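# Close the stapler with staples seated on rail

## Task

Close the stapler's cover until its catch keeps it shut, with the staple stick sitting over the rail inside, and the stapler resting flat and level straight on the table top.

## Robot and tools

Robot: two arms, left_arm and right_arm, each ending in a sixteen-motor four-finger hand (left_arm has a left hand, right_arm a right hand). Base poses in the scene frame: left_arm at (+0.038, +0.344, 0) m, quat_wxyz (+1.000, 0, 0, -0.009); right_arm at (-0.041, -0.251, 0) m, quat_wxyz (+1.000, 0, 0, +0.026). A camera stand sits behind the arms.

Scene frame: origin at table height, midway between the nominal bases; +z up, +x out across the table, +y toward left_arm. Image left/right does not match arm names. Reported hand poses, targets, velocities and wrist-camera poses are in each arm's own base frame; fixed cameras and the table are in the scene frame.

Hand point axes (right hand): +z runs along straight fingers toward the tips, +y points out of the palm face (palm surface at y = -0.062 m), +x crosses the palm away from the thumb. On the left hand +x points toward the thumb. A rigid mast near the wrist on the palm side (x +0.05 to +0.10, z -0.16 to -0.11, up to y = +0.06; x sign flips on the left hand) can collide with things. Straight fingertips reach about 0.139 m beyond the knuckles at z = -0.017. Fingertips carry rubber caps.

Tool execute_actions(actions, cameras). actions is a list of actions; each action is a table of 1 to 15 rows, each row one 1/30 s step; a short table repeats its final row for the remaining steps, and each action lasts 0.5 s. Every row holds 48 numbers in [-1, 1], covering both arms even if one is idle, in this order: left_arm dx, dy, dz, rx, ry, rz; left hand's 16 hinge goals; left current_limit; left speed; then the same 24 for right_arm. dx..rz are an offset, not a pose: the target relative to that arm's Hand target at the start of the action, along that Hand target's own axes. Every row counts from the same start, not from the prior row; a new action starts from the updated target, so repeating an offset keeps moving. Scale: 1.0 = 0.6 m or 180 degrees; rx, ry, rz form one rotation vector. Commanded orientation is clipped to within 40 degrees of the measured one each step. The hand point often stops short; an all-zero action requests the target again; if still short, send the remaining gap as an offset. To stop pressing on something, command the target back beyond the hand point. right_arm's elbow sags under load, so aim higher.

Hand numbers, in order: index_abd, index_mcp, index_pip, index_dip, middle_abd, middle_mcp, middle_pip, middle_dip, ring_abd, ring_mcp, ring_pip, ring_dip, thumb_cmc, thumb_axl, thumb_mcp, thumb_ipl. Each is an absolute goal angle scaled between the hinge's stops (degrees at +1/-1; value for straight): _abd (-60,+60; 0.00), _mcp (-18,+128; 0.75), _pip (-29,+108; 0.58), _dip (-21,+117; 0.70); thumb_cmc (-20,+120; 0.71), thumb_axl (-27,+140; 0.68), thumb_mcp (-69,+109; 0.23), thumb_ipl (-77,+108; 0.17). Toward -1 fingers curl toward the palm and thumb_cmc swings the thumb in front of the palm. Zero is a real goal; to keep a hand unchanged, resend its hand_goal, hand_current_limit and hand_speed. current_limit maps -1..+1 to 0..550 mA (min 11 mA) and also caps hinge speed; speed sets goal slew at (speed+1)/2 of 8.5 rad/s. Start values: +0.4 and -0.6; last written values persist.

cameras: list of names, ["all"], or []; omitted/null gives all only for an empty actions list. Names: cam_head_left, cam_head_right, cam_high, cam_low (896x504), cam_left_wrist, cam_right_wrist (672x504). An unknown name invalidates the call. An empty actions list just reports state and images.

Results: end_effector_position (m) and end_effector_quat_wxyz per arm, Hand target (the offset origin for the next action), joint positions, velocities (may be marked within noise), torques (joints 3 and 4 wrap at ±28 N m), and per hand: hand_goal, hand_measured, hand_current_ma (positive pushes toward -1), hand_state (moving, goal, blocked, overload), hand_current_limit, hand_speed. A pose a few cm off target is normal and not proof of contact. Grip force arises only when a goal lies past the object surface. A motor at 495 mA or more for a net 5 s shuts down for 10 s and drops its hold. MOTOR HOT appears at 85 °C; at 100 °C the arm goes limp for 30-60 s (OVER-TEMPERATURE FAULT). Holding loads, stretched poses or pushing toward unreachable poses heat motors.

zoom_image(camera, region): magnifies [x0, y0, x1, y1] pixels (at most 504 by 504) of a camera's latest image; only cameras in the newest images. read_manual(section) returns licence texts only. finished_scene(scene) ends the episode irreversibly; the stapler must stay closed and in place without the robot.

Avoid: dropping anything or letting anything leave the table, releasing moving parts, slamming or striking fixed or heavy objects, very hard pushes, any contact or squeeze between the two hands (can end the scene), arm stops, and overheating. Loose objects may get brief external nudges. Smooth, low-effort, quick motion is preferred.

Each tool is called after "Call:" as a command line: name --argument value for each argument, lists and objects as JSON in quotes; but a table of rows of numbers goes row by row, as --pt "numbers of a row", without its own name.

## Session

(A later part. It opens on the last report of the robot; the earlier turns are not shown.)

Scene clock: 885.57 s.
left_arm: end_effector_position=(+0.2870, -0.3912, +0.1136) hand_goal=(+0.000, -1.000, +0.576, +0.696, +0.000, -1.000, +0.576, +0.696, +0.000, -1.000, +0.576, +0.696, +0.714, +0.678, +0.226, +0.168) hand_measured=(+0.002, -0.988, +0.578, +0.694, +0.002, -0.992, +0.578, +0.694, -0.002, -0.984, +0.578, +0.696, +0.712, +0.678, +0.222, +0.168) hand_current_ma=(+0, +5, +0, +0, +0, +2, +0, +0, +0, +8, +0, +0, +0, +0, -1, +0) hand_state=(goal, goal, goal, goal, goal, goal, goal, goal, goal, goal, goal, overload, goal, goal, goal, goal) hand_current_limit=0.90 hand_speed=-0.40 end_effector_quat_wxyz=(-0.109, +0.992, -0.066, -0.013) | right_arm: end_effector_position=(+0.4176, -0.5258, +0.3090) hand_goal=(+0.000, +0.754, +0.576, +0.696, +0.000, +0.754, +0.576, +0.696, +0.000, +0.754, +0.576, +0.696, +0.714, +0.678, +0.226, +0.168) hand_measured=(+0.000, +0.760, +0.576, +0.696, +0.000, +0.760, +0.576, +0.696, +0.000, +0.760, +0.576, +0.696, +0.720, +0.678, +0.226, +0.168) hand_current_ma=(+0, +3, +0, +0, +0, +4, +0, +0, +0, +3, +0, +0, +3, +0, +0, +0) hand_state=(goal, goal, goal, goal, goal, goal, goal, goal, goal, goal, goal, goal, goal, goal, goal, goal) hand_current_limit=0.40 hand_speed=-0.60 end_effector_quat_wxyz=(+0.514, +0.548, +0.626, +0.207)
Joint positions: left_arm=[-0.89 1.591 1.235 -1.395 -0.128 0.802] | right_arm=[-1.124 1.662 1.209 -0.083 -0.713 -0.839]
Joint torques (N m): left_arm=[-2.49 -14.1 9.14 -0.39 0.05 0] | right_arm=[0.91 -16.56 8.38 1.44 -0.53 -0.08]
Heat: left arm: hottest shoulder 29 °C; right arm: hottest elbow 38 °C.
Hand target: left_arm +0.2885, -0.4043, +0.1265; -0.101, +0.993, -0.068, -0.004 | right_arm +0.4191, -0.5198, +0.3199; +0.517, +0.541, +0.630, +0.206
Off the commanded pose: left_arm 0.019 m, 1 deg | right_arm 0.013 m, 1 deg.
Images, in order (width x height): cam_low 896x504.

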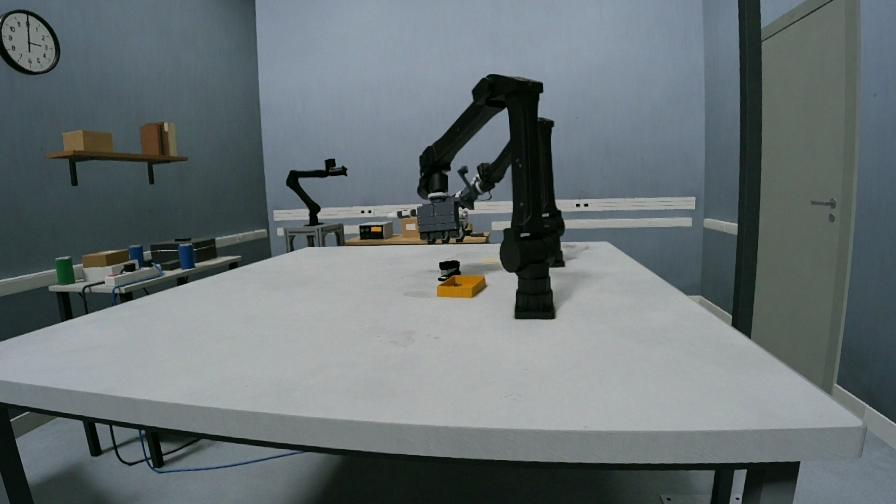

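Call:
execute_actions --actions '[]'

Call:
zoom_image --camera "cam_high" --region '[300, 200, 400, 300]'

Scene clock: 899.47 s.
left_arm: end_effector_position=(+0.2870, -0.3912, +0.1136) hand_goal=(+0.000, -1.000, +0.576, +0.696, +0.000, -1.000, +0.576, +0.696, +0.000, -1.000, +0.576, +0.696, +0.714, +0.678, +0.226, +0.168) hand_measured=(+0.002, -0.988, +0.578, +0.694, +0.002, -0.992, +0.578, +0.694, -0.002, -0.984, +0.578, +0.696, +0.712, +0.678, +0.222, +0.168) hand_current_ma=(+0, +5, +0, +0, +0, +2, +0, +0, +0, +8, +0, +0, +0, +0, -1, +0) hand_state=(goal, goal, goal, goal, goal, goal, goal, goal, goal, goal, goal, overload, goal, goal, goal, goal) hand_current_limit=0.90 hand_speed=-0.40 end_effector_quat_wxyz=(-0.109, +0.992, -0.066, -0.013) | right_arm: end_effector_position=(+0.4176, -0.5258, +0.3090) hand_goal=(+0.000, +0.754, +0.576, +0.696, +0.000, +0.754, +0.576, +0.696, +0.000, +0.754, +0.576, +0.696, +0.714, +0.678, +0.226, +0.168) hand_measured=(+0.000, +0.760, +0.576, +0.696, +0.000, +0.760, +0.576, +0.696, +0.000, +0.760, +0.576, +0.696, +0.720, +0.678, +0.226, +0.168) hand_current_ma=(+0, +3, +0, +0, +0, +4, +0, +0, +0, +3, +0, +0, +3, +0, +0, +0) hand_state=(goal, goal, goal, goal, goal, goal, goal, goal, goal, goal, goal, goal, goal, goal, goal, goal) hand_current_limit=0.40 hand_speed=-0.60 end_effector_quat_wxyz=(+0.514, +0.548, +0.626, +0.207)
Joint positions: left_arm=[-0.89 1.591 1.235 -1.395 -0.128 0.802] | right_arm=[-1.124 1.662 1.209 -0.083 -0.713 -0.839]
Joint velocities: within noise
Joint torques (N m): left_arm=[-2.61 -13.98 9.16 -0.36 0.04 0] | right_arm=[0.91 -16.62 8.39 1.43 -0.53 -0.09]
Heat: left arm: hottest elbow 31 °C; right arm: hottest elbow 38 °C.
Hand target: left_arm +0.2885, -0.4043, +0.1265; -0.101, +0.993, -0.068, -0.004 | right_arm +0.4191, -0.5198, +0.3199; +0.517, +0.541, +0.630, +0.206
Off the commanded pose: left_arm 0.019 m, 1 deg | right_arm 0.013 m, 1 deg.
camera_calibration:
cam_left_wrist: T_world_to_cam=[[-0.650705, 0.733674, 0.195718, 0.414099], [0.545731, 0.272641, 0.792367, -0.183774], [0.527978, 0.622406, -0.577797, 0.283431], [0, 0, 0, 1]] pos_world=[0.220102, -0.430119, 0.228336]
cam_right_wrist: T_world_to_cam=[[0.248499, -0.466249, 0.849035, -0.577389], [-0.927289, -0.367858, 0.0693923, 0.126826], [0.27997, -0.804545, -0.52376, -0.257359], [0, 0, 0, 1]] pos_world=[0.333137, -0.42961, 0.346629]

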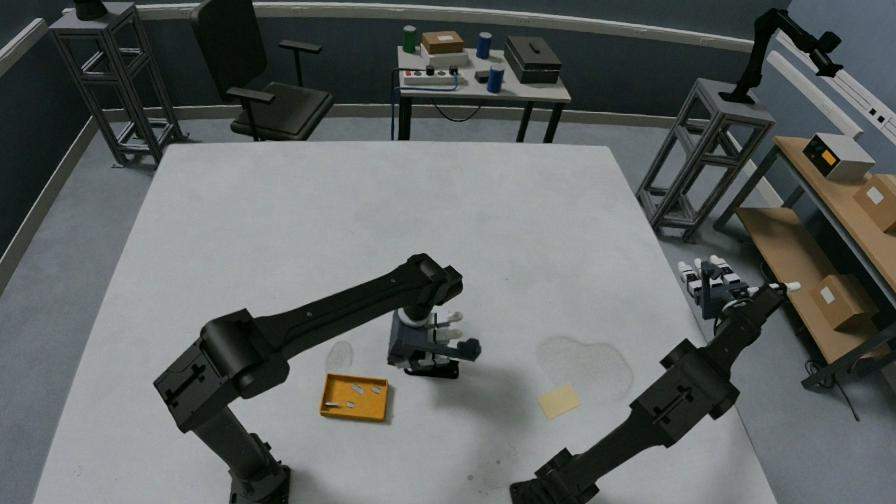

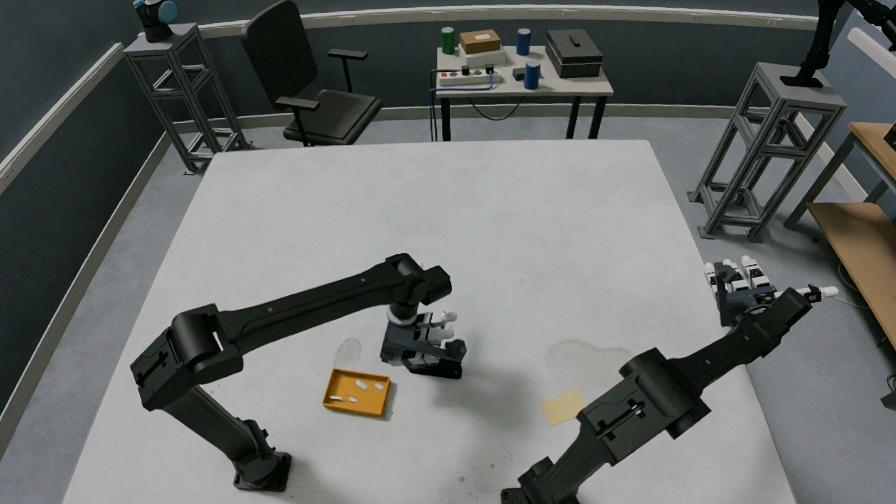

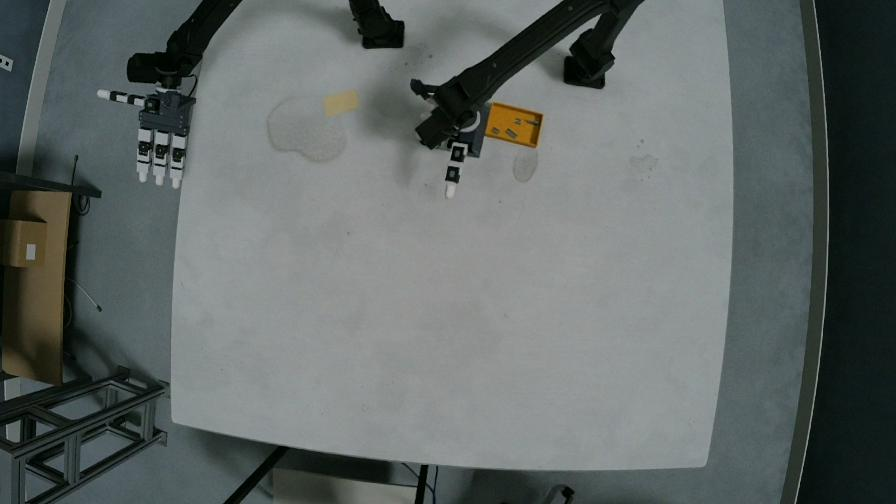

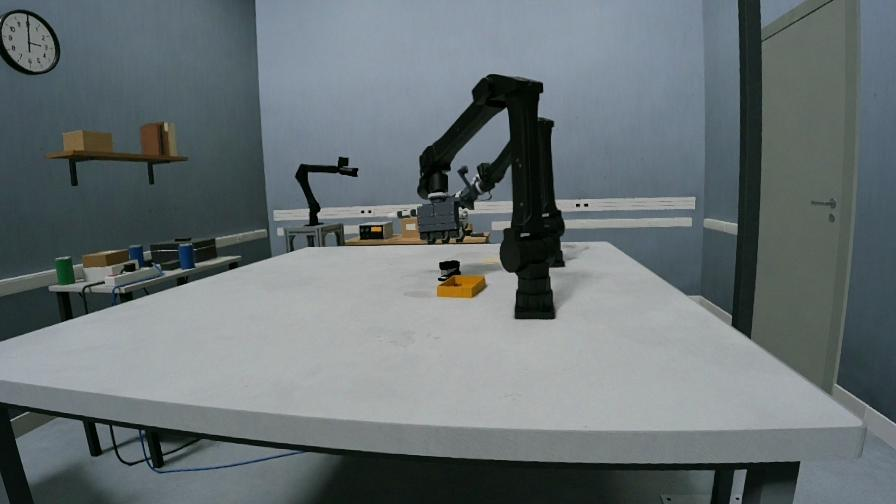

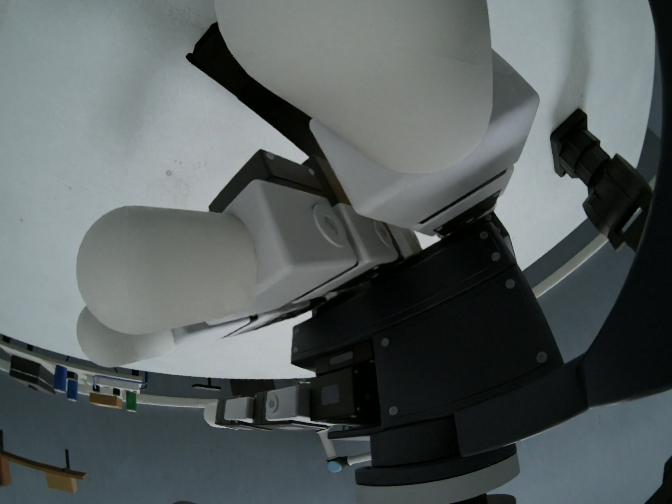

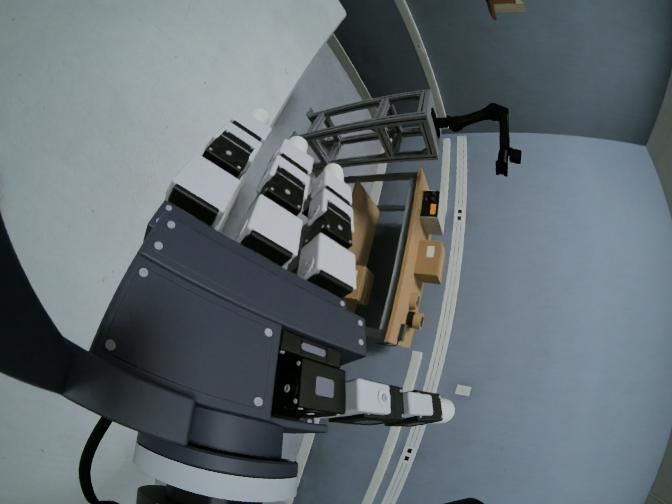

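Scaled by 5.040 from the camera's 896x504 image, which has a finer 1280x720 frame.

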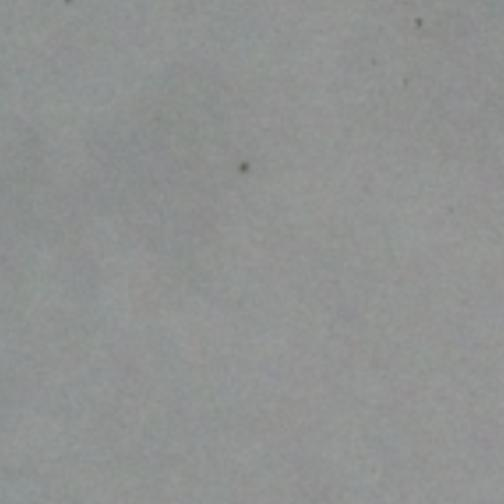

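Call:
execute_actions --actions '[[[-0.11,0.15,-0.23,0,0,0, 0,-1,0.576,0.696, 0,-1,0.576,0.696, 0,-1,0.576,0.696, 0.714,0.678,0.226,0.168, 0.9,-0.4, 0,0,0,0,0,0, 0,0.754,0.576,0.696, 0,0.754,0.576,0.696, 0,0.754,0.576,0.696, 0.714,0.678,0.226,0.168, 0.4,-0.6]],[[0,0,0,0,0,0, 0,1,1,1, 0,1,1,1, 0,1,1,1, 0.714,0.678,0.226,0.168, 0.9,-0.2, 0,0,0,0,0,0, 0,0.754,0.576,0.696, 0,0.754,0.576,0.696, 0,0.754,0.576,0.696, 0.714,0.678,0.226,0.168, 0.4,-0.6]],[[0,0,0,0,0,0, 0,1,1,1, 0,1,1,1, 0,1,1,1, 0.714,0.678,0.226,0.168, 0.9,-0.2, 0,0,0,0,0,0, 0,0.754,0.576,0.696, 0,0.754,0.576,0.696, 0,0.754,0.576,0.696, 0.714,0.678,0.226,0.168, 0.4,-0.6]]]' --cameras '["cam_left_wrist","cam_low"]'

Scene clock: 911.40 s.
left_arm: end_effector_position=(+0.1992, -0.5038, +0.2332) hand_goal=(+0.000, +1.000, +1.000, +1.000, +0.000, +1.000, +1.000, +1.000, +0.000, +1.000, +1.000, +1.000, +0.714, +0.678, +0.226, +0.168) hand_measured=(+0.002, +0.986, +0.998, +0.998, +0.002, +0.986, +0.998, +0.998, +0.000, +0.984, +0.998, +0.696, +0.712, +0.678, +0.222, +0.168) hand_current_ma=(+0, -6, +0, +0, +0, -7, +0, +0, +0, -7, +0, +0, +0, +0, -1, +0) hand_state=(goal, goal, goal, goal, goal, goal, goal, goal, goal, goal, goal, overload, goal, goal, goal, goal) hand_current_limit=0.90 hand_speed=-0.20 end_effector_quat_wxyz=(-0.078, +0.994, -0.081, +0.006) | right_arm: end_effector_position=(+0.4176, -0.5258, +0.3090) hand_goal=(+0.000, +0.754, +0.576, +0.696, +0.000, +0.754, +0.576, +0.696, +0.000, +0.754, +0.576, +0.696, +0.714, +0.678, +0.226, +0.168) hand_measured=(+0.000, +0.760, +0.576, +0.696, +0.000, +0.760, +0.576, +0.696, +0.000, +0.760, +0.576, +0.696, +0.720, +0.678, +0.226, +0.168) hand_current_ma=(+0, +3, +0, +0, +0, +4, +0, +0, +0, +3, +0, +0, +3, +0, +0, +0) hand_state=(goal, goal, goal, goal, goal, goal, goal, goal, goal, goal, goal, goal, goal, goal, goal, goal) hand_current_limit=0.40 hand_speed=-0.60 end_effector_quat_wxyz=(+0.514, +0.548, +0.626, +0.207)
Joint positions: left_arm=[-1.173 1.623 1.587 -1.668 -0.082 0.554] | right_arm=[-1.124 1.662 1.209 -0.083 -0.713 -0.839]
Joint torques (N m): left_arm=[-0.32 -14.56 9.92 -0.46 -0.14 -0.02] | right_arm=[0.91 -16.62 8.39 1.46 -0.53 -0.08]
Heat: left arm: hottest elbow 32 °C; right arm: hottest elbow 38 °C.
Hand target: left_arm +0.2102, -0.5104, +0.2454; -0.101, +0.993, -0.068, -0.004 | right_arm +0.4191, -0.5198, +0.3199; +0.517, +0.541, +0.630, +0.206
Off the commanded pose: left_arm 0.018 m, 3 deg | right_arm 0.013 m, 1 deg.
joint sent to its limit (left arm) — joint 4 (wrist pitch), lower limit. The joint targets are off in orientation, not in position.
camera_calibration:
cam_left_wrist: T_world_to_cam=[[-0.631274, 0.765023, 0.127408, 0.443998], [0.530448, 0.306053, 0.790542, -0.179603], [0.565789, 0.566632, -0.599008, 0.438226], [0, 0, 0, 1]] pos_world=[0.127611, -0.533013, 0.347916]
Images, in order (width x height): cam_low 896x504, cam_left_wrist 672x504.

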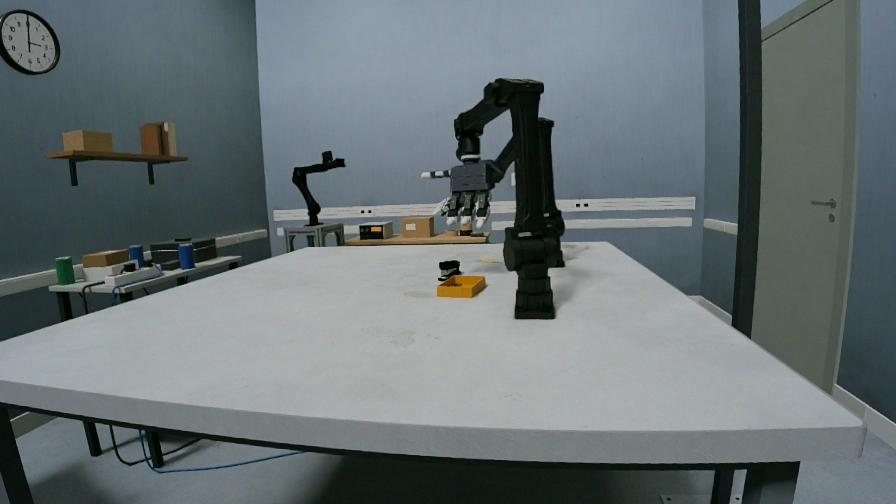

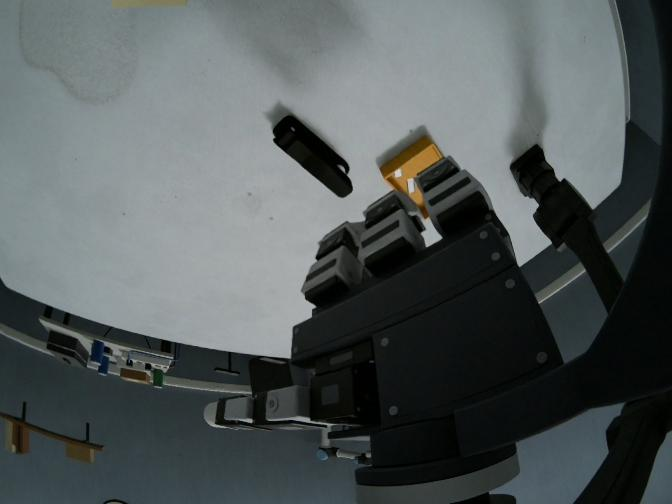

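Call:
zoom_image --camera "cam_left_wrist" --region '[255, 95, 375, 215]'

Scaled by 4.200 from the camera's 672x504 image, which has a finer 960x720 frame.

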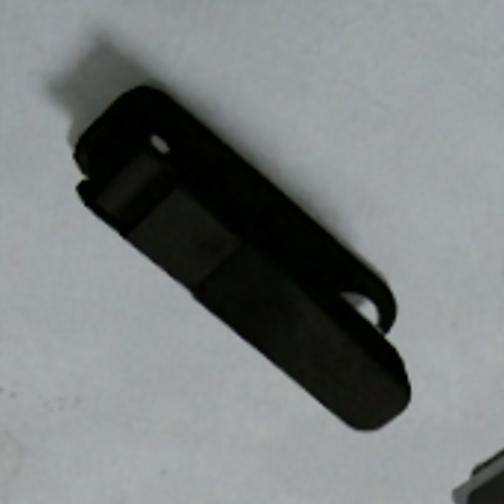

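Call:
execute_actions --actions '[[[-0.015,0.03,0.165,0,0,0, 0,1,1,1, 0,1,1,1, 0,1,1,1, 0.714,0.678,0.226,0.168, 0.9,-0.2, 0,0,0,0,0,0, 0,0.754,0.576,0.696, 0,0.754,0.576,0.696, 0,0.754,0.576,0.696, 0.714,0.678,0.226,0.168, 0.4,-0.6]]]' --cameras '["cam_left_wrist"]'

Scene clock: 916.50 s.
left_arm: end_effector_position=(+0.1993, -0.4989, +0.1386) hand_goal=(+0.000, +1.000, +1.000, +1.000, +0.000, +1.000, +1.000, +1.000, +0.000, +1.000, +1.000, +1.000, +0.714, +0.678, +0.226, +0.168) hand_measured=(+0.002, +0.988, +0.998, +0.998, +0.002, +0.988, +0.998, +0.998, +0.000, +0.988, +0.998, +0.696, +0.712, +0.678, +0.222, +0.168) hand_current_ma=(+0, -4, +0, +0, +0, -5, +0, +0, +0, -5, +0, +0, +0, +0, -1, +0) hand_state=(goal, goal, goal, goal, goal, goal, goal, goal, goal, goal, goal, overload, goal, goal, goal, goal) hand_current_limit=0.90 hand_speed=-0.20 end_effector_quat_wxyz=(-0.112, +0.991, -0.070, -0.010) | right_arm: end_effector_position=(+0.4176, -0.5258, +0.3090) hand_goal=(+0.000, +0.754, +0.576, +0.696, +0.000, +0.754, +0.576, +0.696, +0.000, +0.754, +0.576, +0.696, +0.714, +0.678, +0.226, +0.168) hand_measured=(+0.000, +0.760, +0.576, +0.696, +0.000, +0.760, +0.576, +0.696, +0.000, +0.760, +0.576, +0.696, +0.720, +0.678, +0.226, +0.168) hand_current_ma=(+0, +3, +0, +0, +0, +4, +0, +0, +0, +3, +0, +0, +3, +0, +0, +0) hand_state=(goal, goal, goal, goal, goal, goal, goal, goal, goal, goal, goal, goal, goal, goal, goal, goal) hand_current_limit=0.40 hand_speed=-0.60 end_effector_quat_wxyz=(+0.514, +0.548, +0.626, +0.207)
Joint positions: left_arm=[-1.173 1.697 1.437 -1.521 -0.082 0.53] | right_arm=[-1.124 1.662 1.209 -0.083 -0.713 -0.839]
Joint torques (N m): left_arm=[-1.79 -16.15 7.5 0.17 -0.11 -0.01] | right_arm=[0.91 -16.5 8.36 1.46 -0.53 -0.09]
Heat: left arm: hottest elbow 32 °C; right arm: hottest elbow 38 °C.
Hand target: left_arm +0.1994, -0.5068, +0.1450; -0.101, +0.993, -0.068, -0.004 | right_arm +0.4191, -0.5198, +0.3199; +0.517, +0.541, +0.630, +0.206
Off the commanded pose: left_arm 0.010 m, 1 deg | right_arm 0.013 m, 1 deg.
camera_calibration:
cam_left_wrist: T_world_to_cam=[[-0.645041, 0.738663, 0.195704, 0.432578], [0.543414, 0.263357, 0.797085, -0.13114], [0.537237, 0.6205, -0.571276, 0.407433], [0, 0, 0, 1]] pos_world=[0.131406, -0.537805, 0.252629]
Images, in order (width x height): cam_left_wrist 672x504.

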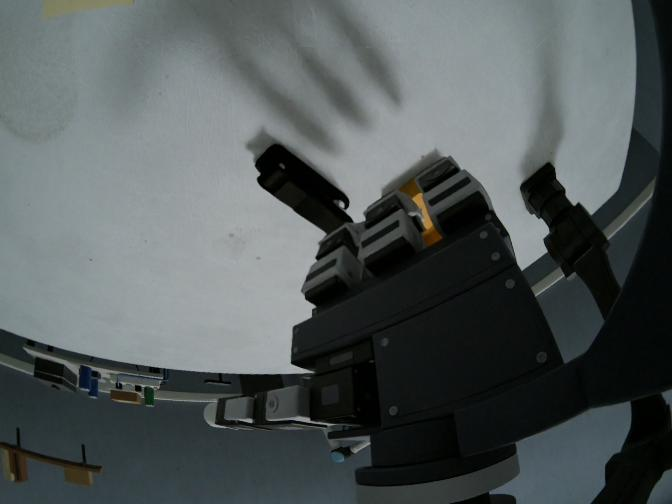

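Call:
execute_actions --actions '[[[-0.1035,-0.139,0.065,0,0,0, 0,1,1,1, 0,1,1,1, 0,1,1,1, 0.714,0.678,0.226,0.168, 0.9,-0.2, 0,0,0,0,0,0, 0,0.754,0.576,0.696, 0,0.754,0.576,0.696, 0,0.754,0.576,0.696, 0.714,0.678,0.226,0.168, 0.4,-0.6]]]' --cameras '["cam_left_wrist"]'

Scene clock: 922.43 s.
left_arm: end_effector_position=(+0.1540, -0.4044, +0.1215) hand_goal=(+0.000, +1.000, +1.000, +1.000, +0.000, +1.000, +1.000, +1.000, +0.000, +1.000, +1.000, +1.000, +0.714, +0.678, +0.226, +0.168) hand_measured=(+0.002, +0.988, +0.998, +0.998, +0.002, +0.988, +0.998, +0.998, +0.000, +0.988, +0.998, +0.696, +0.712, +0.678, +0.222, +0.168) hand_current_ma=(+0, -4, +0, +0, +0, -4, +0, +0, +0, -4, +0, +0, +0, +0, -1, +0) hand_state=(goal, goal, goal, goal, goal, goal, goal, goal, goal, goal, goal, overload, goal, goal, goal, goal) hand_current_limit=0.90 hand_speed=-0.20 end_effector_quat_wxyz=(-0.109, +0.992, -0.066, -0.009) | right_arm: end_effector_position=(+0.4176, -0.5258, +0.3090) hand_goal=(+0.000, +0.754, +0.576, +0.696, +0.000, +0.754, +0.576, +0.696, +0.000, +0.754, +0.576, +0.696, +0.714, +0.678, +0.226, +0.168) hand_measured=(+0.000, +0.760, +0.576, +0.696, +0.000, +0.760, +0.576, +0.696, +0.000, +0.760, +0.576, +0.696, +0.720, +0.678, +0.226, +0.168) hand_current_ma=(+0, +3, +0, +0, +0, +4, +0, +0, +0, +3, +0, +0, +3, +0, +0, +0) hand_state=(goal, goal, goal, goal, goal, goal, goal, goal, goal, goal, goal, goal, goal, goal, goal, goal) hand_current_limit=0.40 hand_speed=-0.60 end_effector_quat_wxyz=(+0.514, +0.548, +0.626, +0.207)
Joint positions: left_arm=[-1.188 1.444 1.09 -1.421 -0.078 0.507] | right_arm=[-1.124 1.662 1.209 -0.083 -0.713 -0.839]
Joint torques (N m): left_arm=[-2.61 -11.87 6.48 0.1 -0.1 -0.02] | right_arm=[0.91 -16.56 8.36 1.44 -0.53 -0.08]
Heat: left arm: hottest elbow 32 °C; right arm: hottest elbow 38 °C.
Hand target: left_arm +0.1493, -0.4097, +0.1247; -0.101, +0.993, -0.068, -0.004 | right_arm +0.4191, -0.5198, +0.3199; +0.517, +0.541, +0.630, +0.206
Off the commanded pose: left_arm 0.008 m, 1 deg | right_arm 0.013 m, 1 deg.
camera_calibration:
cam_left_wrist: T_world_to_cam=[[-0.652074, 0.734276, 0.188781, 0.336965], [0.538442, 0.27322, 0.797139, -0.113054], [0.533741, 0.621442, -0.573524, 0.364604], [0, 0, 0, 1]] pos_world=[0.0859956, -0.443117, 0.235617]
Images, in order (width x height): cam_left_wrist 672x504.

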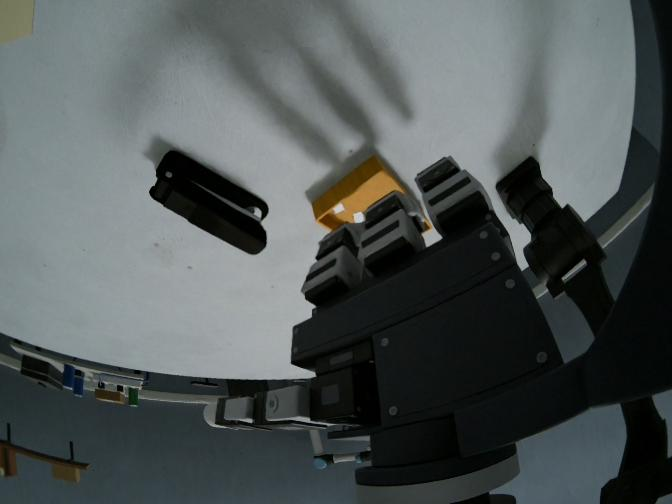

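Call:
zoom_image --camera "cam_left_wrist" --region '[140, 135, 280, 275]'

Call:
zoom_image --camera "cam_left_wrist" --region '[200, 185, 270, 255]'

Scaled by 3.600 from the camera's 672x504 image, which has a finer 960x720 frame.

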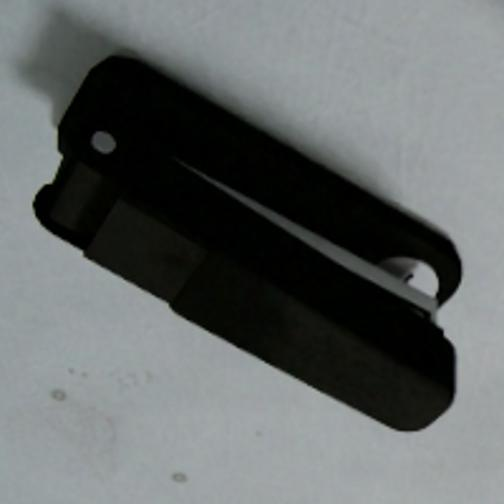

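Scaled by 7.200 from the camera's 672x504 image, which has a finer 960x720 frame.

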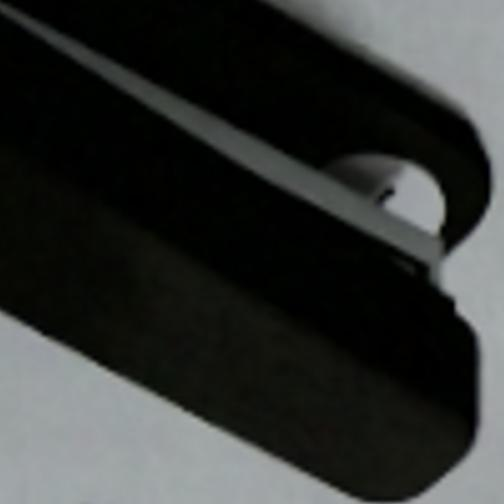

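Call:
zoom_image --camera "cam_left_wrist" --region '[240, 200, 272, 232]'

Scaled by 15.750 from the camera's 672x504 image, which has a finer 960x720 frame.

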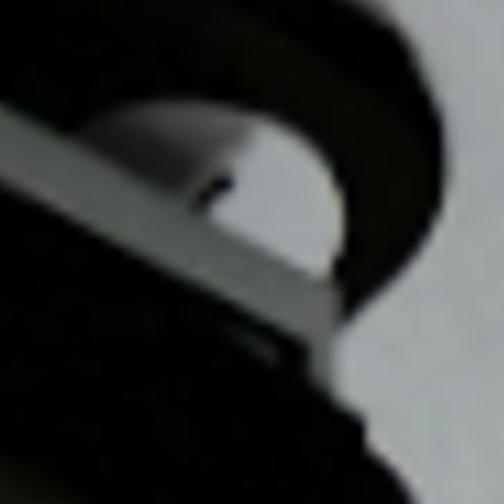

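Call:
execute_actions --actions '[[[0,0.02,-0.165,0,0,0, 0,1,1,1, 0,1,1,1, 0,1,1,1, 0.714,0.678,0.226,0.168, 0.9,-0.4, 0,0,0,0,0,0, 0,0.754,0.576,0.696, 0,0.754,0.576,0.696, 0,0.754,0.576,0.696, 0.714,0.678,0.226,0.168, 0.4,-0.6]],[[0.191,-0.03,0,-0.065,0,0.012, 0.08,0.754,0.576,0.696, -0.08,0.754,0.576,0.696, 0,-0.34,0.576,0.696, 0.714,0.678,0.226,0.168, 0.6,-0.4, 0,0,0,0,0,0, 0,0.754,0.576,0.696, 0,0.754,0.576,0.696, 0,0.754,0.576,0.696, 0.714,0.678,0.226,0.168, 0.4,-0.6]]]' --cameras '["cam_left_wrist","cam_low"]'

Call:
zoom_image --camera "cam_low" --region '[415, 215, 485, 285]'

Scene clock: 995.20 s.
left_arm: end_effector_position=(+0.2589, -0.4223, +0.2065) hand_goal=(+0.080, +0.754, +0.576, +0.696, -0.080, +0.754, +0.576, +0.696, +0.000, -0.340, +0.576, +0.696, +0.714, +0.678, +0.226, +0.168) hand_measured=(+0.078, +0.752, +0.578, +0.698, -0.078, +0.752, +0.578, +0.698, +0.000, -0.318, +0.580, +0.696, +0.714, +0.678, +0.222, +0.168) hand_current_ma=(+0, +0, +0, +0, +0, +0, +0, +0, +0, +13, +1, +0, +0, +0, -1, +0) hand_state=(goal, goal, goal, goal, goal, goal, goal, goal, goal, blocked, goal, overload, goal, goal, goal, goal) hand_current_limit=0.60 hand_speed=-0.40 end_effector_quat_wxyz=(-0.015, +0.997, -0.075, -0.025) | right_arm: end_effector_position=(+0.4176, -0.5258, +0.3090) hand_goal=(+0.000, +0.754, +0.576, +0.696, +0.000, +0.754, +0.576, +0.696, +0.000, +0.754, +0.576, +0.696, +0.714, +0.678, +0.226, +0.168) hand_measured=(+0.000, +0.760, +0.576, +0.696, +0.000, +0.760, +0.576, +0.696, +0.000, +0.760, +0.576, +0.696, +0.720, +0.678, +0.226, +0.168) hand_current_ma=(+0, +3, +0, +0, +0, +4, +0, +0, +0, +3, +0, +0, +3, +0, +0, +0) hand_state=(goal, goal, goal, goal, goal, goal, goal, goal, goal, goal, goal, goal, goal, goal, goal, goal) hand_current_limit=0.40 hand_speed=-0.60 end_effector_quat_wxyz=(+0.514, +0.548, +0.626, +0.207)
Joint positions: left_arm=[-0.923 1.475 1.326 -1.476 0.017 0.798] | right_arm=[-1.124 1.662 1.209 -0.083 -0.713 -0.839]
Joint torques (N m): left_arm=[-2.08 -12.04 10.19 0.53 0.17 0.19] | right_arm=[0.85 -16.62 8.35 1.44 -0.53 -0.09]
Heat: left arm: hottest elbow 32 °C; right arm: hottest elbow 38 °C.
Hand target: left_arm +0.2632, -0.4391, +0.2203; +0.001, +0.996, -0.086, -0.013 | right_arm +0.4191, -0.5198, +0.3199; +0.517, +0.541, +0.630, +0.206
Off the commanded pose: left_arm 0.022 m, 3 deg | right_arm 0.013 m, 1 deg.
camera_calibration:
cam_left_wrist: T_world_to_cam=[[-0.636699, 0.767073, 0.0788171, 0.435093], [0.57714, 0.406257, 0.708424, -0.167968], [0.511393, 0.496542, -0.701373, 0.347925], [0, 0, 0, 1]] pos_world=[0.196038, -0.438269, 0.328725]
Images, in order (width x height): cam_low 896x504, cam_left_wrist 672x504.

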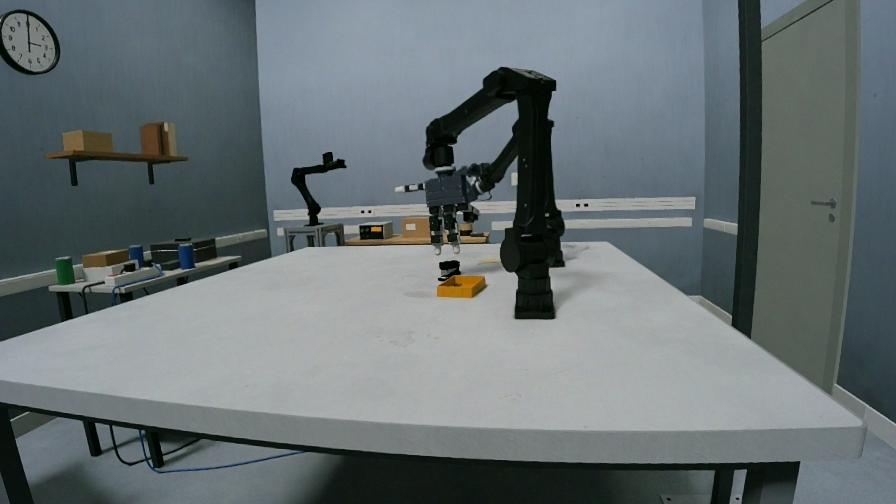

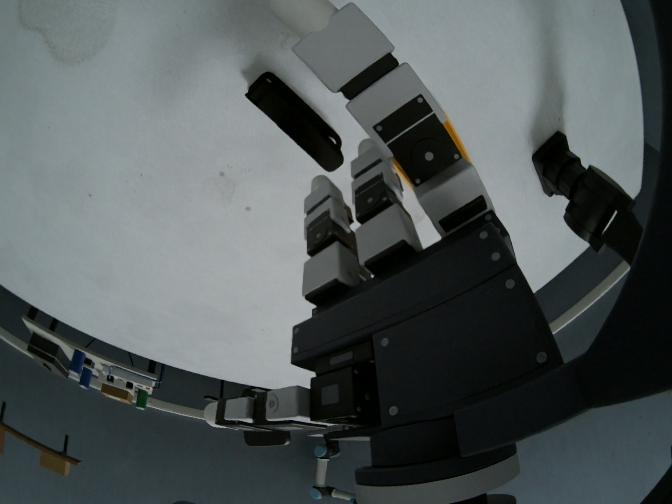

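Scaled by 7.200 from the camera's 896x504 image, which has a finer 1280x720 frame.

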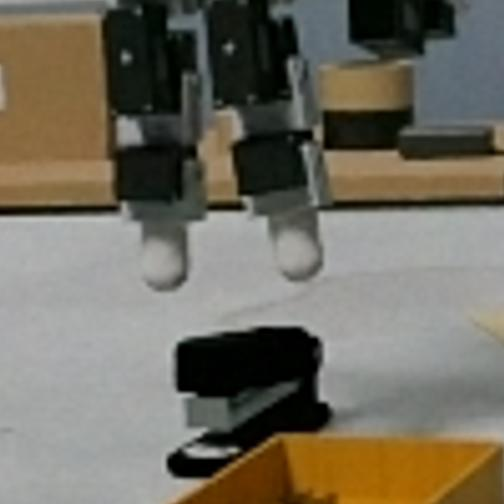

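Call:
execute_actions --actions '[[[0.0175,0.011,0.075,0,0.012,0, 0.08,0.754,0.576,0.696, -0.08,0.754,0.576,0.696, 0,-0.34,0.576,0.696, 0.714,0.678,0.226,0.168, 0.6,-0.4, 0,0,0,0,0,0, 0,0.754,0.576,0.696, 0,0.754,0.576,0.696, 0,0.754,0.576,0.696, 0.714,0.678,0.226,0.168, 0.4,-0.6]]]' --cameras '["cam_left_wrist","cam_low"]'

Call:
zoom_image --camera "cam_low" --region '[425, 235, 475, 285]'

Scene clock: 1001.30 s.
left_arm: end_effector_position=(+0.2736, -0.4385, +0.1777) hand_goal=(+0.080, +0.754, +0.576, +0.696, -0.080, +0.754, +0.576, +0.696, +0.000, -0.340, +0.576, +0.696, +0.714, +0.678, +0.226, +0.168) hand_measured=(+0.078, +0.752, +0.578, +0.698, -0.088, +0.756, +0.578, +0.698, +0.000, -0.318, +0.580, +0.696, +0.714, +0.678, +0.222, +0.168) hand_current_ma=(+0, +0, +0, +0, -2, +0, +0, +0, +0, +13, +1, +0, +0, +0, -1, +0) hand_state=(goal, goal, goal, goal, goal, goal, goal, goal, goal, blocked, goal, overload, goal, goal, goal, goal) hand_current_limit=0.60 hand_speed=-0.40 end_effector_quat_wxyz=(+0.000, +0.997, -0.077, +0.001) | right_arm: end_effector_position=(+0.4176, -0.5258, +0.3090) hand_goal=(+0.000, +0.754, +0.576, +0.696, +0.000, +0.754, +0.576, +0.696, +0.000, +0.754, +0.576, +0.696, +0.714, +0.678, +0.226, +0.168) hand_measured=(+0.000, +0.760, +0.576, +0.696, +0.000, +0.760, +0.576, +0.696, +0.000, +0.760, +0.576, +0.696, +0.720, +0.678, +0.226, +0.168) hand_current_ma=(+0, +3, +0, +0, +0, +4, +0, +0, +0, +3, +0, +0, +3, +0, +0, +0) hand_state=(goal, goal, goal, goal, goal, goal, goal, goal, goal, goal, goal, goal, goal, goal, goal, goal) hand_current_limit=0.40 hand_speed=-0.60 end_effector_quat_wxyz=(+0.514, +0.548, +0.626, +0.207)
Joint positions: left_arm=[-0.925 1.512 1.281 -1.339 -0.002 0.799] | right_arm=[-1.124 1.662 1.209 -0.083 -0.713 -0.839]
Joint torques (N m): left_arm=[-2.49 -12.34 7.41 1.02 -0.03 0.14] | right_arm=[0.97 -16.56 8.39 1.46 -0.53 -0.08]
Heat: left arm: hottest elbow 32 °C; right arm: hottest elbow 38 °C.
Hand target: left_arm +0.2712, -0.4474, +0.1750; +0.003, +0.996, -0.086, +0.006 | right_arm +0.4191, -0.5198, +0.3199; +0.517, +0.541, +0.630, +0.206
Off the commanded pose: left_arm 0.010 m, 1 deg | right_arm 0.013 m, 1 deg.
camera_calibration:
cam_left_wrist: T_world_to_cam=[[-0.63617, 0.771224, 0.0223831, 0.470822], [0.543653, 0.427488, 0.722284, -0.13341], [0.547474, 0.471665, -0.691234, 0.305653], [0, 0, 0, 1]] pos_world=[0.204715, -0.450243, 0.297099]
Images, in order (width x height): cam_low 896x504, cam_left_wrist 672x504.

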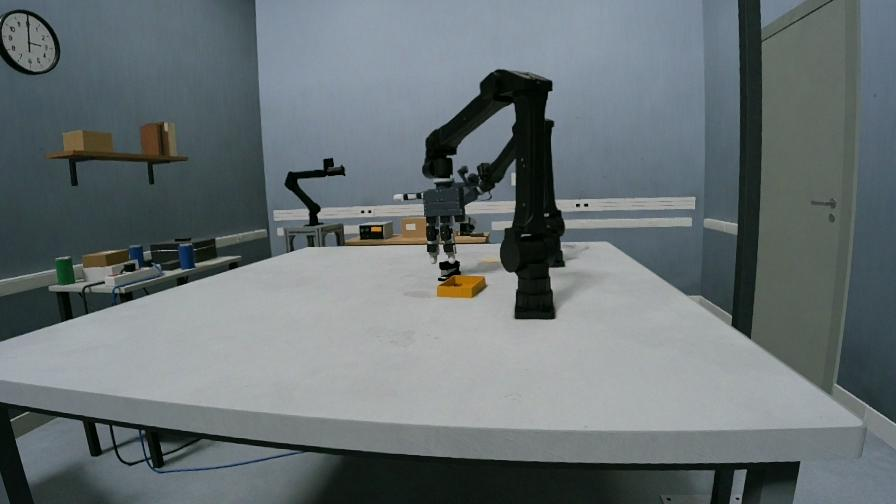

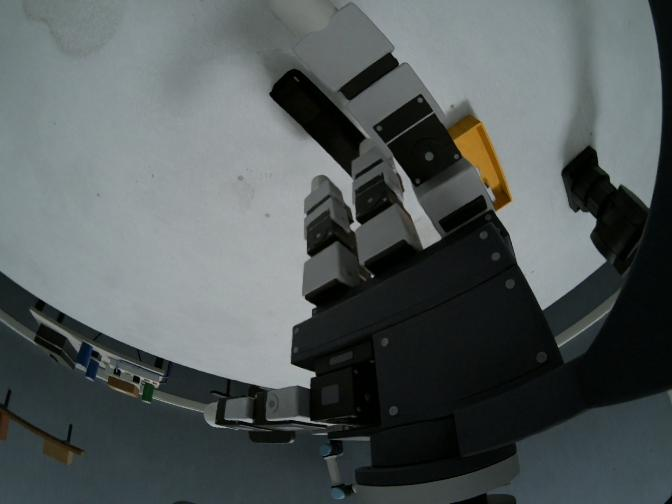

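Scaled by 10.080 from the camera's 896x504 image, which has a finer 1280x720 frame.

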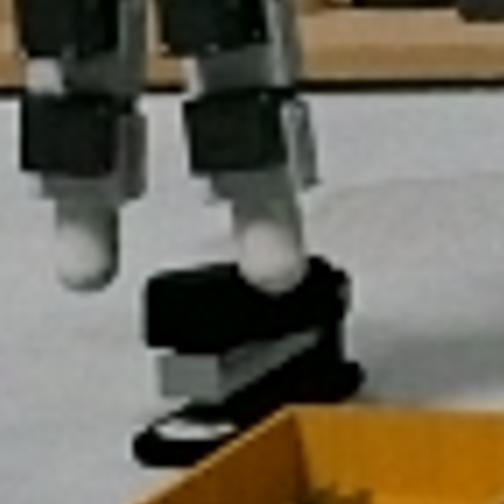

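Call:
execute_actions --actions '[[[-0.013,0.008,-0.035,0,0,0, 0.08,0.754,0.576,0.696, -0.08,0.754,0.576,0.696, 0,-0.34,0.576,0.696, 0.714,0.678,0.226,0.168, 0.6,-0.4, 0,0,0,0,0,0, 0,0.754,0.576,0.696, 0,0.754,0.576,0.696, 0,0.754,0.576,0.696, 0.714,0.678,0.226,0.168, 0.4,-0.6]]]' --cameras '["cam_low"]'

Call:
zoom_image --camera "cam_low" --region '[425, 235, 475, 285]'

Scene clock: 1004.73 s.
left_arm: end_effector_position=(+0.2617, -0.4388, +0.1758) hand_goal=(+0.080, +0.754, +0.576, +0.696, -0.080, +0.754, +0.576, +0.696, +0.000, -0.340, +0.576, +0.696, +0.714, +0.678, +0.226, +0.168) hand_measured=(+0.078, +0.752, +0.578, +0.698, -0.082, +0.754, +0.578, +0.698, +0.000, -0.318, +0.580, +0.696, +0.714, +0.678, +0.222, +0.168) hand_current_ma=(+0, +0, +0, +0, +0, +0, +0, +0, +0, +13, +1, +0, +0, +0, -1, +0) hand_state=(goal, goal, goal, goal, goal, goal, goal, goal, goal, blocked, goal, overload, goal, goal, goal, goal) hand_current_limit=0.60 hand_speed=-0.40 end_effector_quat_wxyz=(-0.010, +0.996, -0.084, -0.006) | right_arm: end_effector_position=(+0.4176, -0.5258, +0.3090) hand_goal=(+0.000, +0.754, +0.576, +0.696, +0.000, +0.754, +0.576, +0.696, +0.000, +0.754, +0.576, +0.696, +0.714, +0.678, +0.226, +0.168) hand_measured=(+0.000, +0.760, +0.576, +0.696, +0.000, +0.760, +0.576, +0.696, +0.000, +0.760, +0.576, +0.696, +0.720, +0.678, +0.226, +0.168) hand_current_ma=(+0, +3, +0, +0, +0, +4, +0, +0, +0, +3, +0, +0, +3, +0, +0, +0) hand_state=(goal, goal, goal, goal, goal, goal, goal, goal, goal, goal, goal, goal, goal, goal, goal, goal) hand_current_limit=0.40 hand_speed=-0.60 end_effector_quat_wxyz=(+0.514, +0.548, +0.626, +0.207)
Joint positions: left_arm=[-0.946 1.512 1.281 -1.364 -0.004 0.793] | right_arm=[-1.124 1.662 1.209 -0.083 -0.713 -0.839]
Joint torques (N m): left_arm=[-2.26 -14.1 9.94 -0.17 0.04 0] | right_arm=[0.91 -16.62 8.38 1.46 -0.53 -0.09]
Heat: left arm: hottest elbow 32 °C; right arm: hottest elbow 38 °C.
Hand target: left_arm +0.2625, -0.4507, +0.1959; +0.003, +0.996, -0.086, +0.006 | right_arm +0.4191, -0.5198, +0.3199; +0.517, +0.541, +0.630, +0.206
Off the commanded pose: left_arm 0.023 m, 2 deg | right_arm 0.013 m, 1 deg.
Images, in order (width x height): cam_low 896x504.

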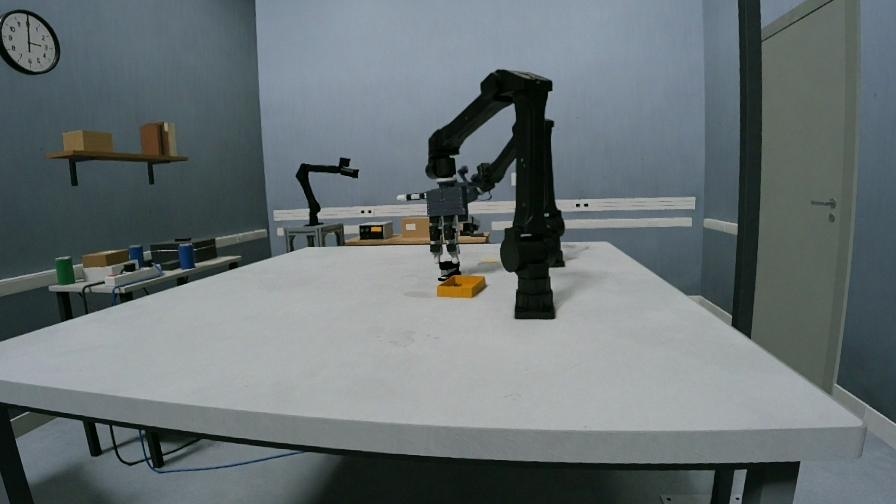

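Scaled by 10.080 from the camera's 896x504 image, which has a finer 1280x720 frame.

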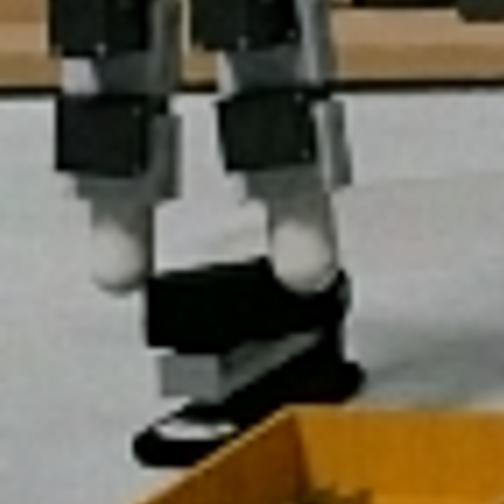

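Call:
execute_actions --actions '[[[0.0,-0.005,0.07,0,0,0, 0.08,0.754,0.576,0.696, -0.08,0.754,0.576,0.696, 0,-0.34,0.576,0.696, 0.714,0.678,0.226,0.168, 0.6,-0.4, 0,0,0,0,0,0, 0,0.754,0.576,0.696, 0,0.754,0.576,0.696, 0,0.754,0.576,0.696, 0.714,0.678,0.226,0.168, 0.4,-0.6]]]' --cameras '["cam_low"]'

Call:
zoom_image --camera "cam_low" --region '[425, 235, 475, 285]'

Scene clock: 1009.03 s.
left_arm: end_effector_position=(+0.2643, -0.4423, +0.1587) hand_goal=(+0.080, +0.754, +0.576, +0.696, -0.080, +0.754, +0.576, +0.696, +0.000, -0.340, +0.576, +0.696, +0.714, +0.678, +0.226, +0.168) hand_measured=(+0.078, +0.752, +0.578, +0.698, -0.082, +0.754, +0.578, +0.698, +0.000, -0.318, +0.580, +0.696, +0.714, +0.678, +0.222, +0.168) hand_current_ma=(+0, +0, +0, +0, +0, +0, +0, +0, +0, +13, +1, +0, +0, +0, -1, +0) hand_state=(goal, goal, goal, goal, goal, goal, goal, goal, goal, blocked, goal, overload, goal, goal, goal, goal) hand_current_limit=0.60 hand_speed=-0.40 end_effector_quat_wxyz=(+0.003, +0.996, -0.084, +0.005) | right_arm: end_effector_position=(+0.4176, -0.5258, +0.3090) hand_goal=(+0.000, +0.754, +0.576, +0.696, +0.000, +0.754, +0.576, +0.696, +0.000, +0.754, +0.576, +0.696, +0.714, +0.678, +0.226, +0.168) hand_measured=(+0.000, +0.760, +0.576, +0.696, +0.000, +0.760, +0.576, +0.696, +0.000, +0.760, +0.576, +0.696, +0.720, +0.678, +0.226, +0.168) hand_current_ma=(+0, +3, +0, +0, +0, +4, +0, +0, +0, +3, +0, +0, +3, +0, +0, +0) hand_state=(goal, goal, goal, goal, goal, goal, goal, goal, goal, goal, goal, goal, goal, goal, goal, goal) hand_current_limit=0.40 hand_speed=-0.60 end_effector_quat_wxyz=(+0.514, +0.548, +0.626, +0.207)
Joint positions: left_arm=[-0.946 1.514 1.23 -1.276 -0.004 0.792] | right_arm=[-1.124 1.662 1.209 -0.083 -0.713 -0.839]
Joint torques (N m): left_arm=[-1.9 -12.22 7.3 0.84 0.03 0.05] | right_arm=[0.91 -16.62 8.4 1.44 -0.53 -0.08]
Heat: left arm: hottest elbow 32 °C; right arm: hottest elbow 38 °C.
Hand target: left_arm +0.2635, -0.4480, +0.1540; +0.003, +0.996, -0.086, +0.006 | right_arm +0.4191, -0.5198, +0.3199; +0.517, +0.541, +0.630, +0.206
Off the commanded pose: left_arm 0.007 m, 0 deg | right_arm 0.013 m, 1 deg.
Images, in order (width x height): cam_low 896x504.

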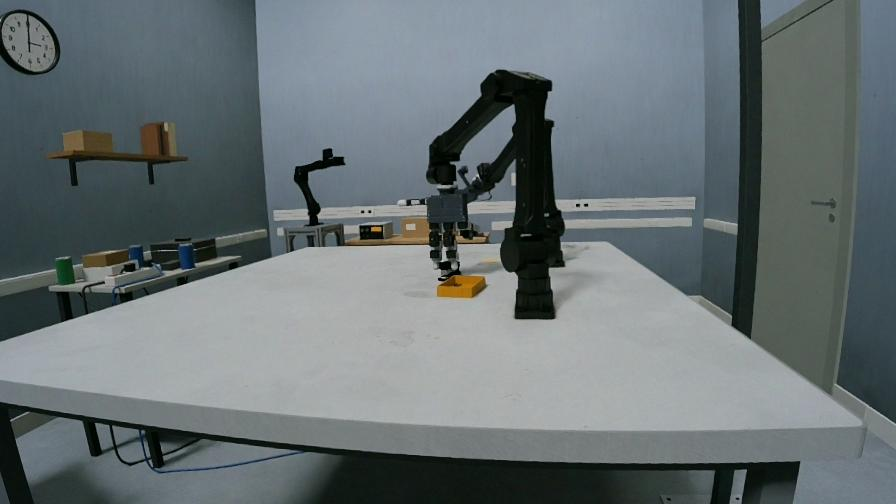

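Scaled by 10.080 from the camera's 896x504 image, which has a finer 1280x720 frame.

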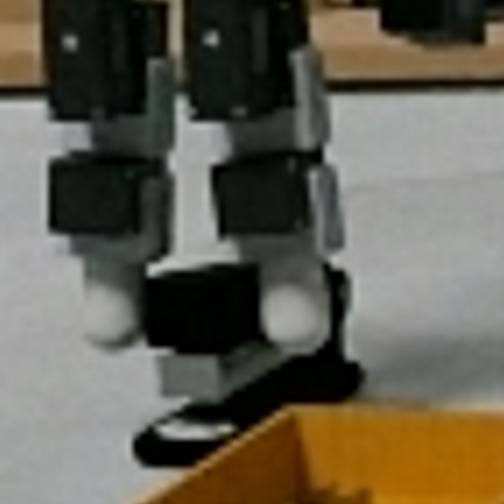

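Call:
execute_actions --actions '[[[0.0,0,0,0,0,0, -0.4,0.754,0.576,0.696, 0.4,0.754,0.576,0.696, 0,-0.34,0.576,0.696, 0.714,0.678,0.226,0.168, 0.6,-0.7, 0,0,0,0,0,0, 0,0.754,0.576,0.696, 0,0.754,0.576,0.696, 0,0.754,0.576,0.696, 0.714,0.678,0.226,0.168, 0.4,-0.6]]]' --cameras '["cam_low"]'

Call:
zoom_image --camera "cam_low" --region '[425, 235, 475, 285]'

Scene clock: 1015.73 s.
left_arm: end_effector_position=(+0.2643, -0.4424, +0.1587) hand_goal=(-0.400, +0.754, +0.576, +0.696, +0.400, +0.754, +0.576, +0.696, +0.000, -0.340, +0.576, +0.696, +0.714, +0.678, +0.226, +0.168) hand_measured=(-0.016, +0.752, +0.576, +0.698, -0.018, +0.754, +0.578, +0.698, +0.000, -0.318, +0.580, +0.696, +0.714, +0.678, +0.222, +0.168) hand_current_ma=(+440, +0, +0, +0, -440, +0, +0, +0, +0, +13, +1, +0, +0, +0, -1, +0) hand_state=(blocked, goal, goal, goal, blocked, goal, goal, goal, goal, blocked, goal, overload, goal, goal, goal, goal) hand_current_limit=0.60 hand_speed=-0.70 end_effector_quat_wxyz=(+0.003, +0.996, -0.084, +0.005) | right_arm: end_effector_position=(+0.4176, -0.5258, +0.3090) hand_goal=(+0.000, +0.754, +0.576, +0.696, +0.000, +0.754, +0.576, +0.696, +0.000, +0.754, +0.576, +0.696, +0.714, +0.678, +0.226, +0.168) hand_measured=(+0.000, +0.760, +0.576, +0.696, +0.000, +0.760, +0.576, +0.696, +0.000, +0.760, +0.576, +0.696, +0.720, +0.678, +0.226, +0.168) hand_current_ma=(+0, +3, +0, +0, +0, +4, +0, +0, +0, +3, +0, +0, +3, +0, +0, +0) hand_state=(goal, goal, goal, goal, goal, goal, goal, goal, goal, goal, goal, goal, goal, goal, goal, goal) hand_current_limit=0.40 hand_speed=-0.60 end_effector_quat_wxyz=(+0.514, +0.548, +0.626, +0.207)
Joint positions: left_arm=[-0.946 1.514 1.23 -1.276 -0.004 0.792] | right_arm=[-1.124 1.662 1.209 -0.083 -0.713 -0.839]
Joint torques (N m): left_arm=[-2.14 -12.1 7.24 0.75 0.02 0.06] | right_arm=[0.91 -16.56 8.36 1.46 -0.53 -0.09]
Heat: left arm: hottest elbow 32 °C; right arm: hottest elbow 38 °C.
Hand target: left_arm +0.2635, -0.4480, +0.1540; +0.003, +0.996, -0.086, +0.006 | right_arm +0.4191, -0.5198, +0.3199; +0.517, +0.541, +0.630, +0.206
Off the commanded pose: left_arm 0.007 m, 0 deg | right_arm 0.013 m, 1 deg.
Images, in order (width x height): cam_low 896x504.

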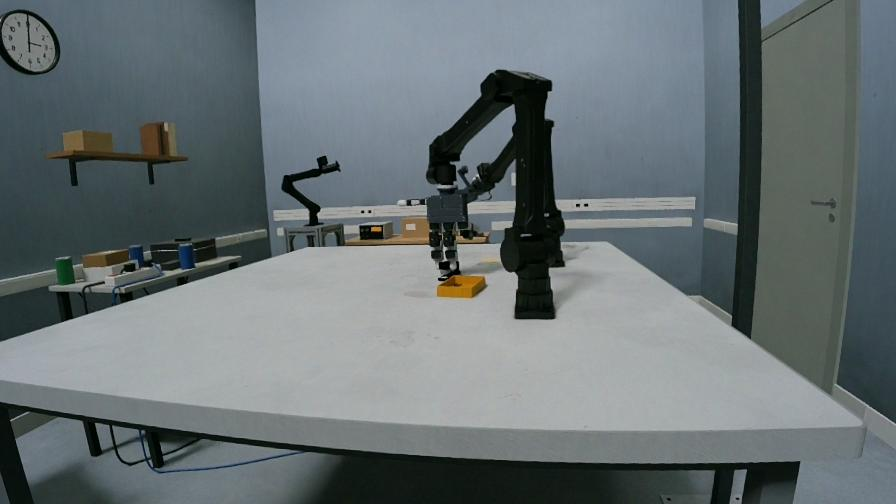

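Scaled by 10.080 from the camera's 896x504 image, which has a finer 1280x720 frame.

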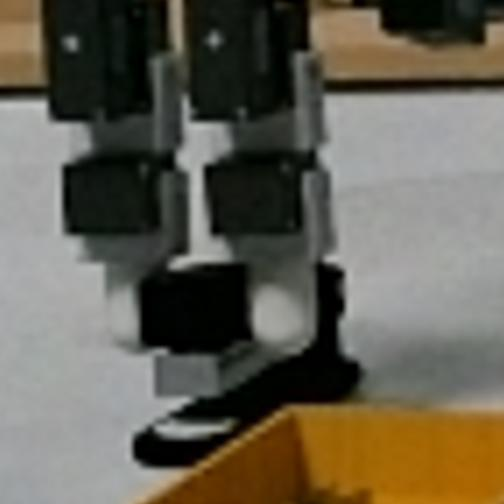

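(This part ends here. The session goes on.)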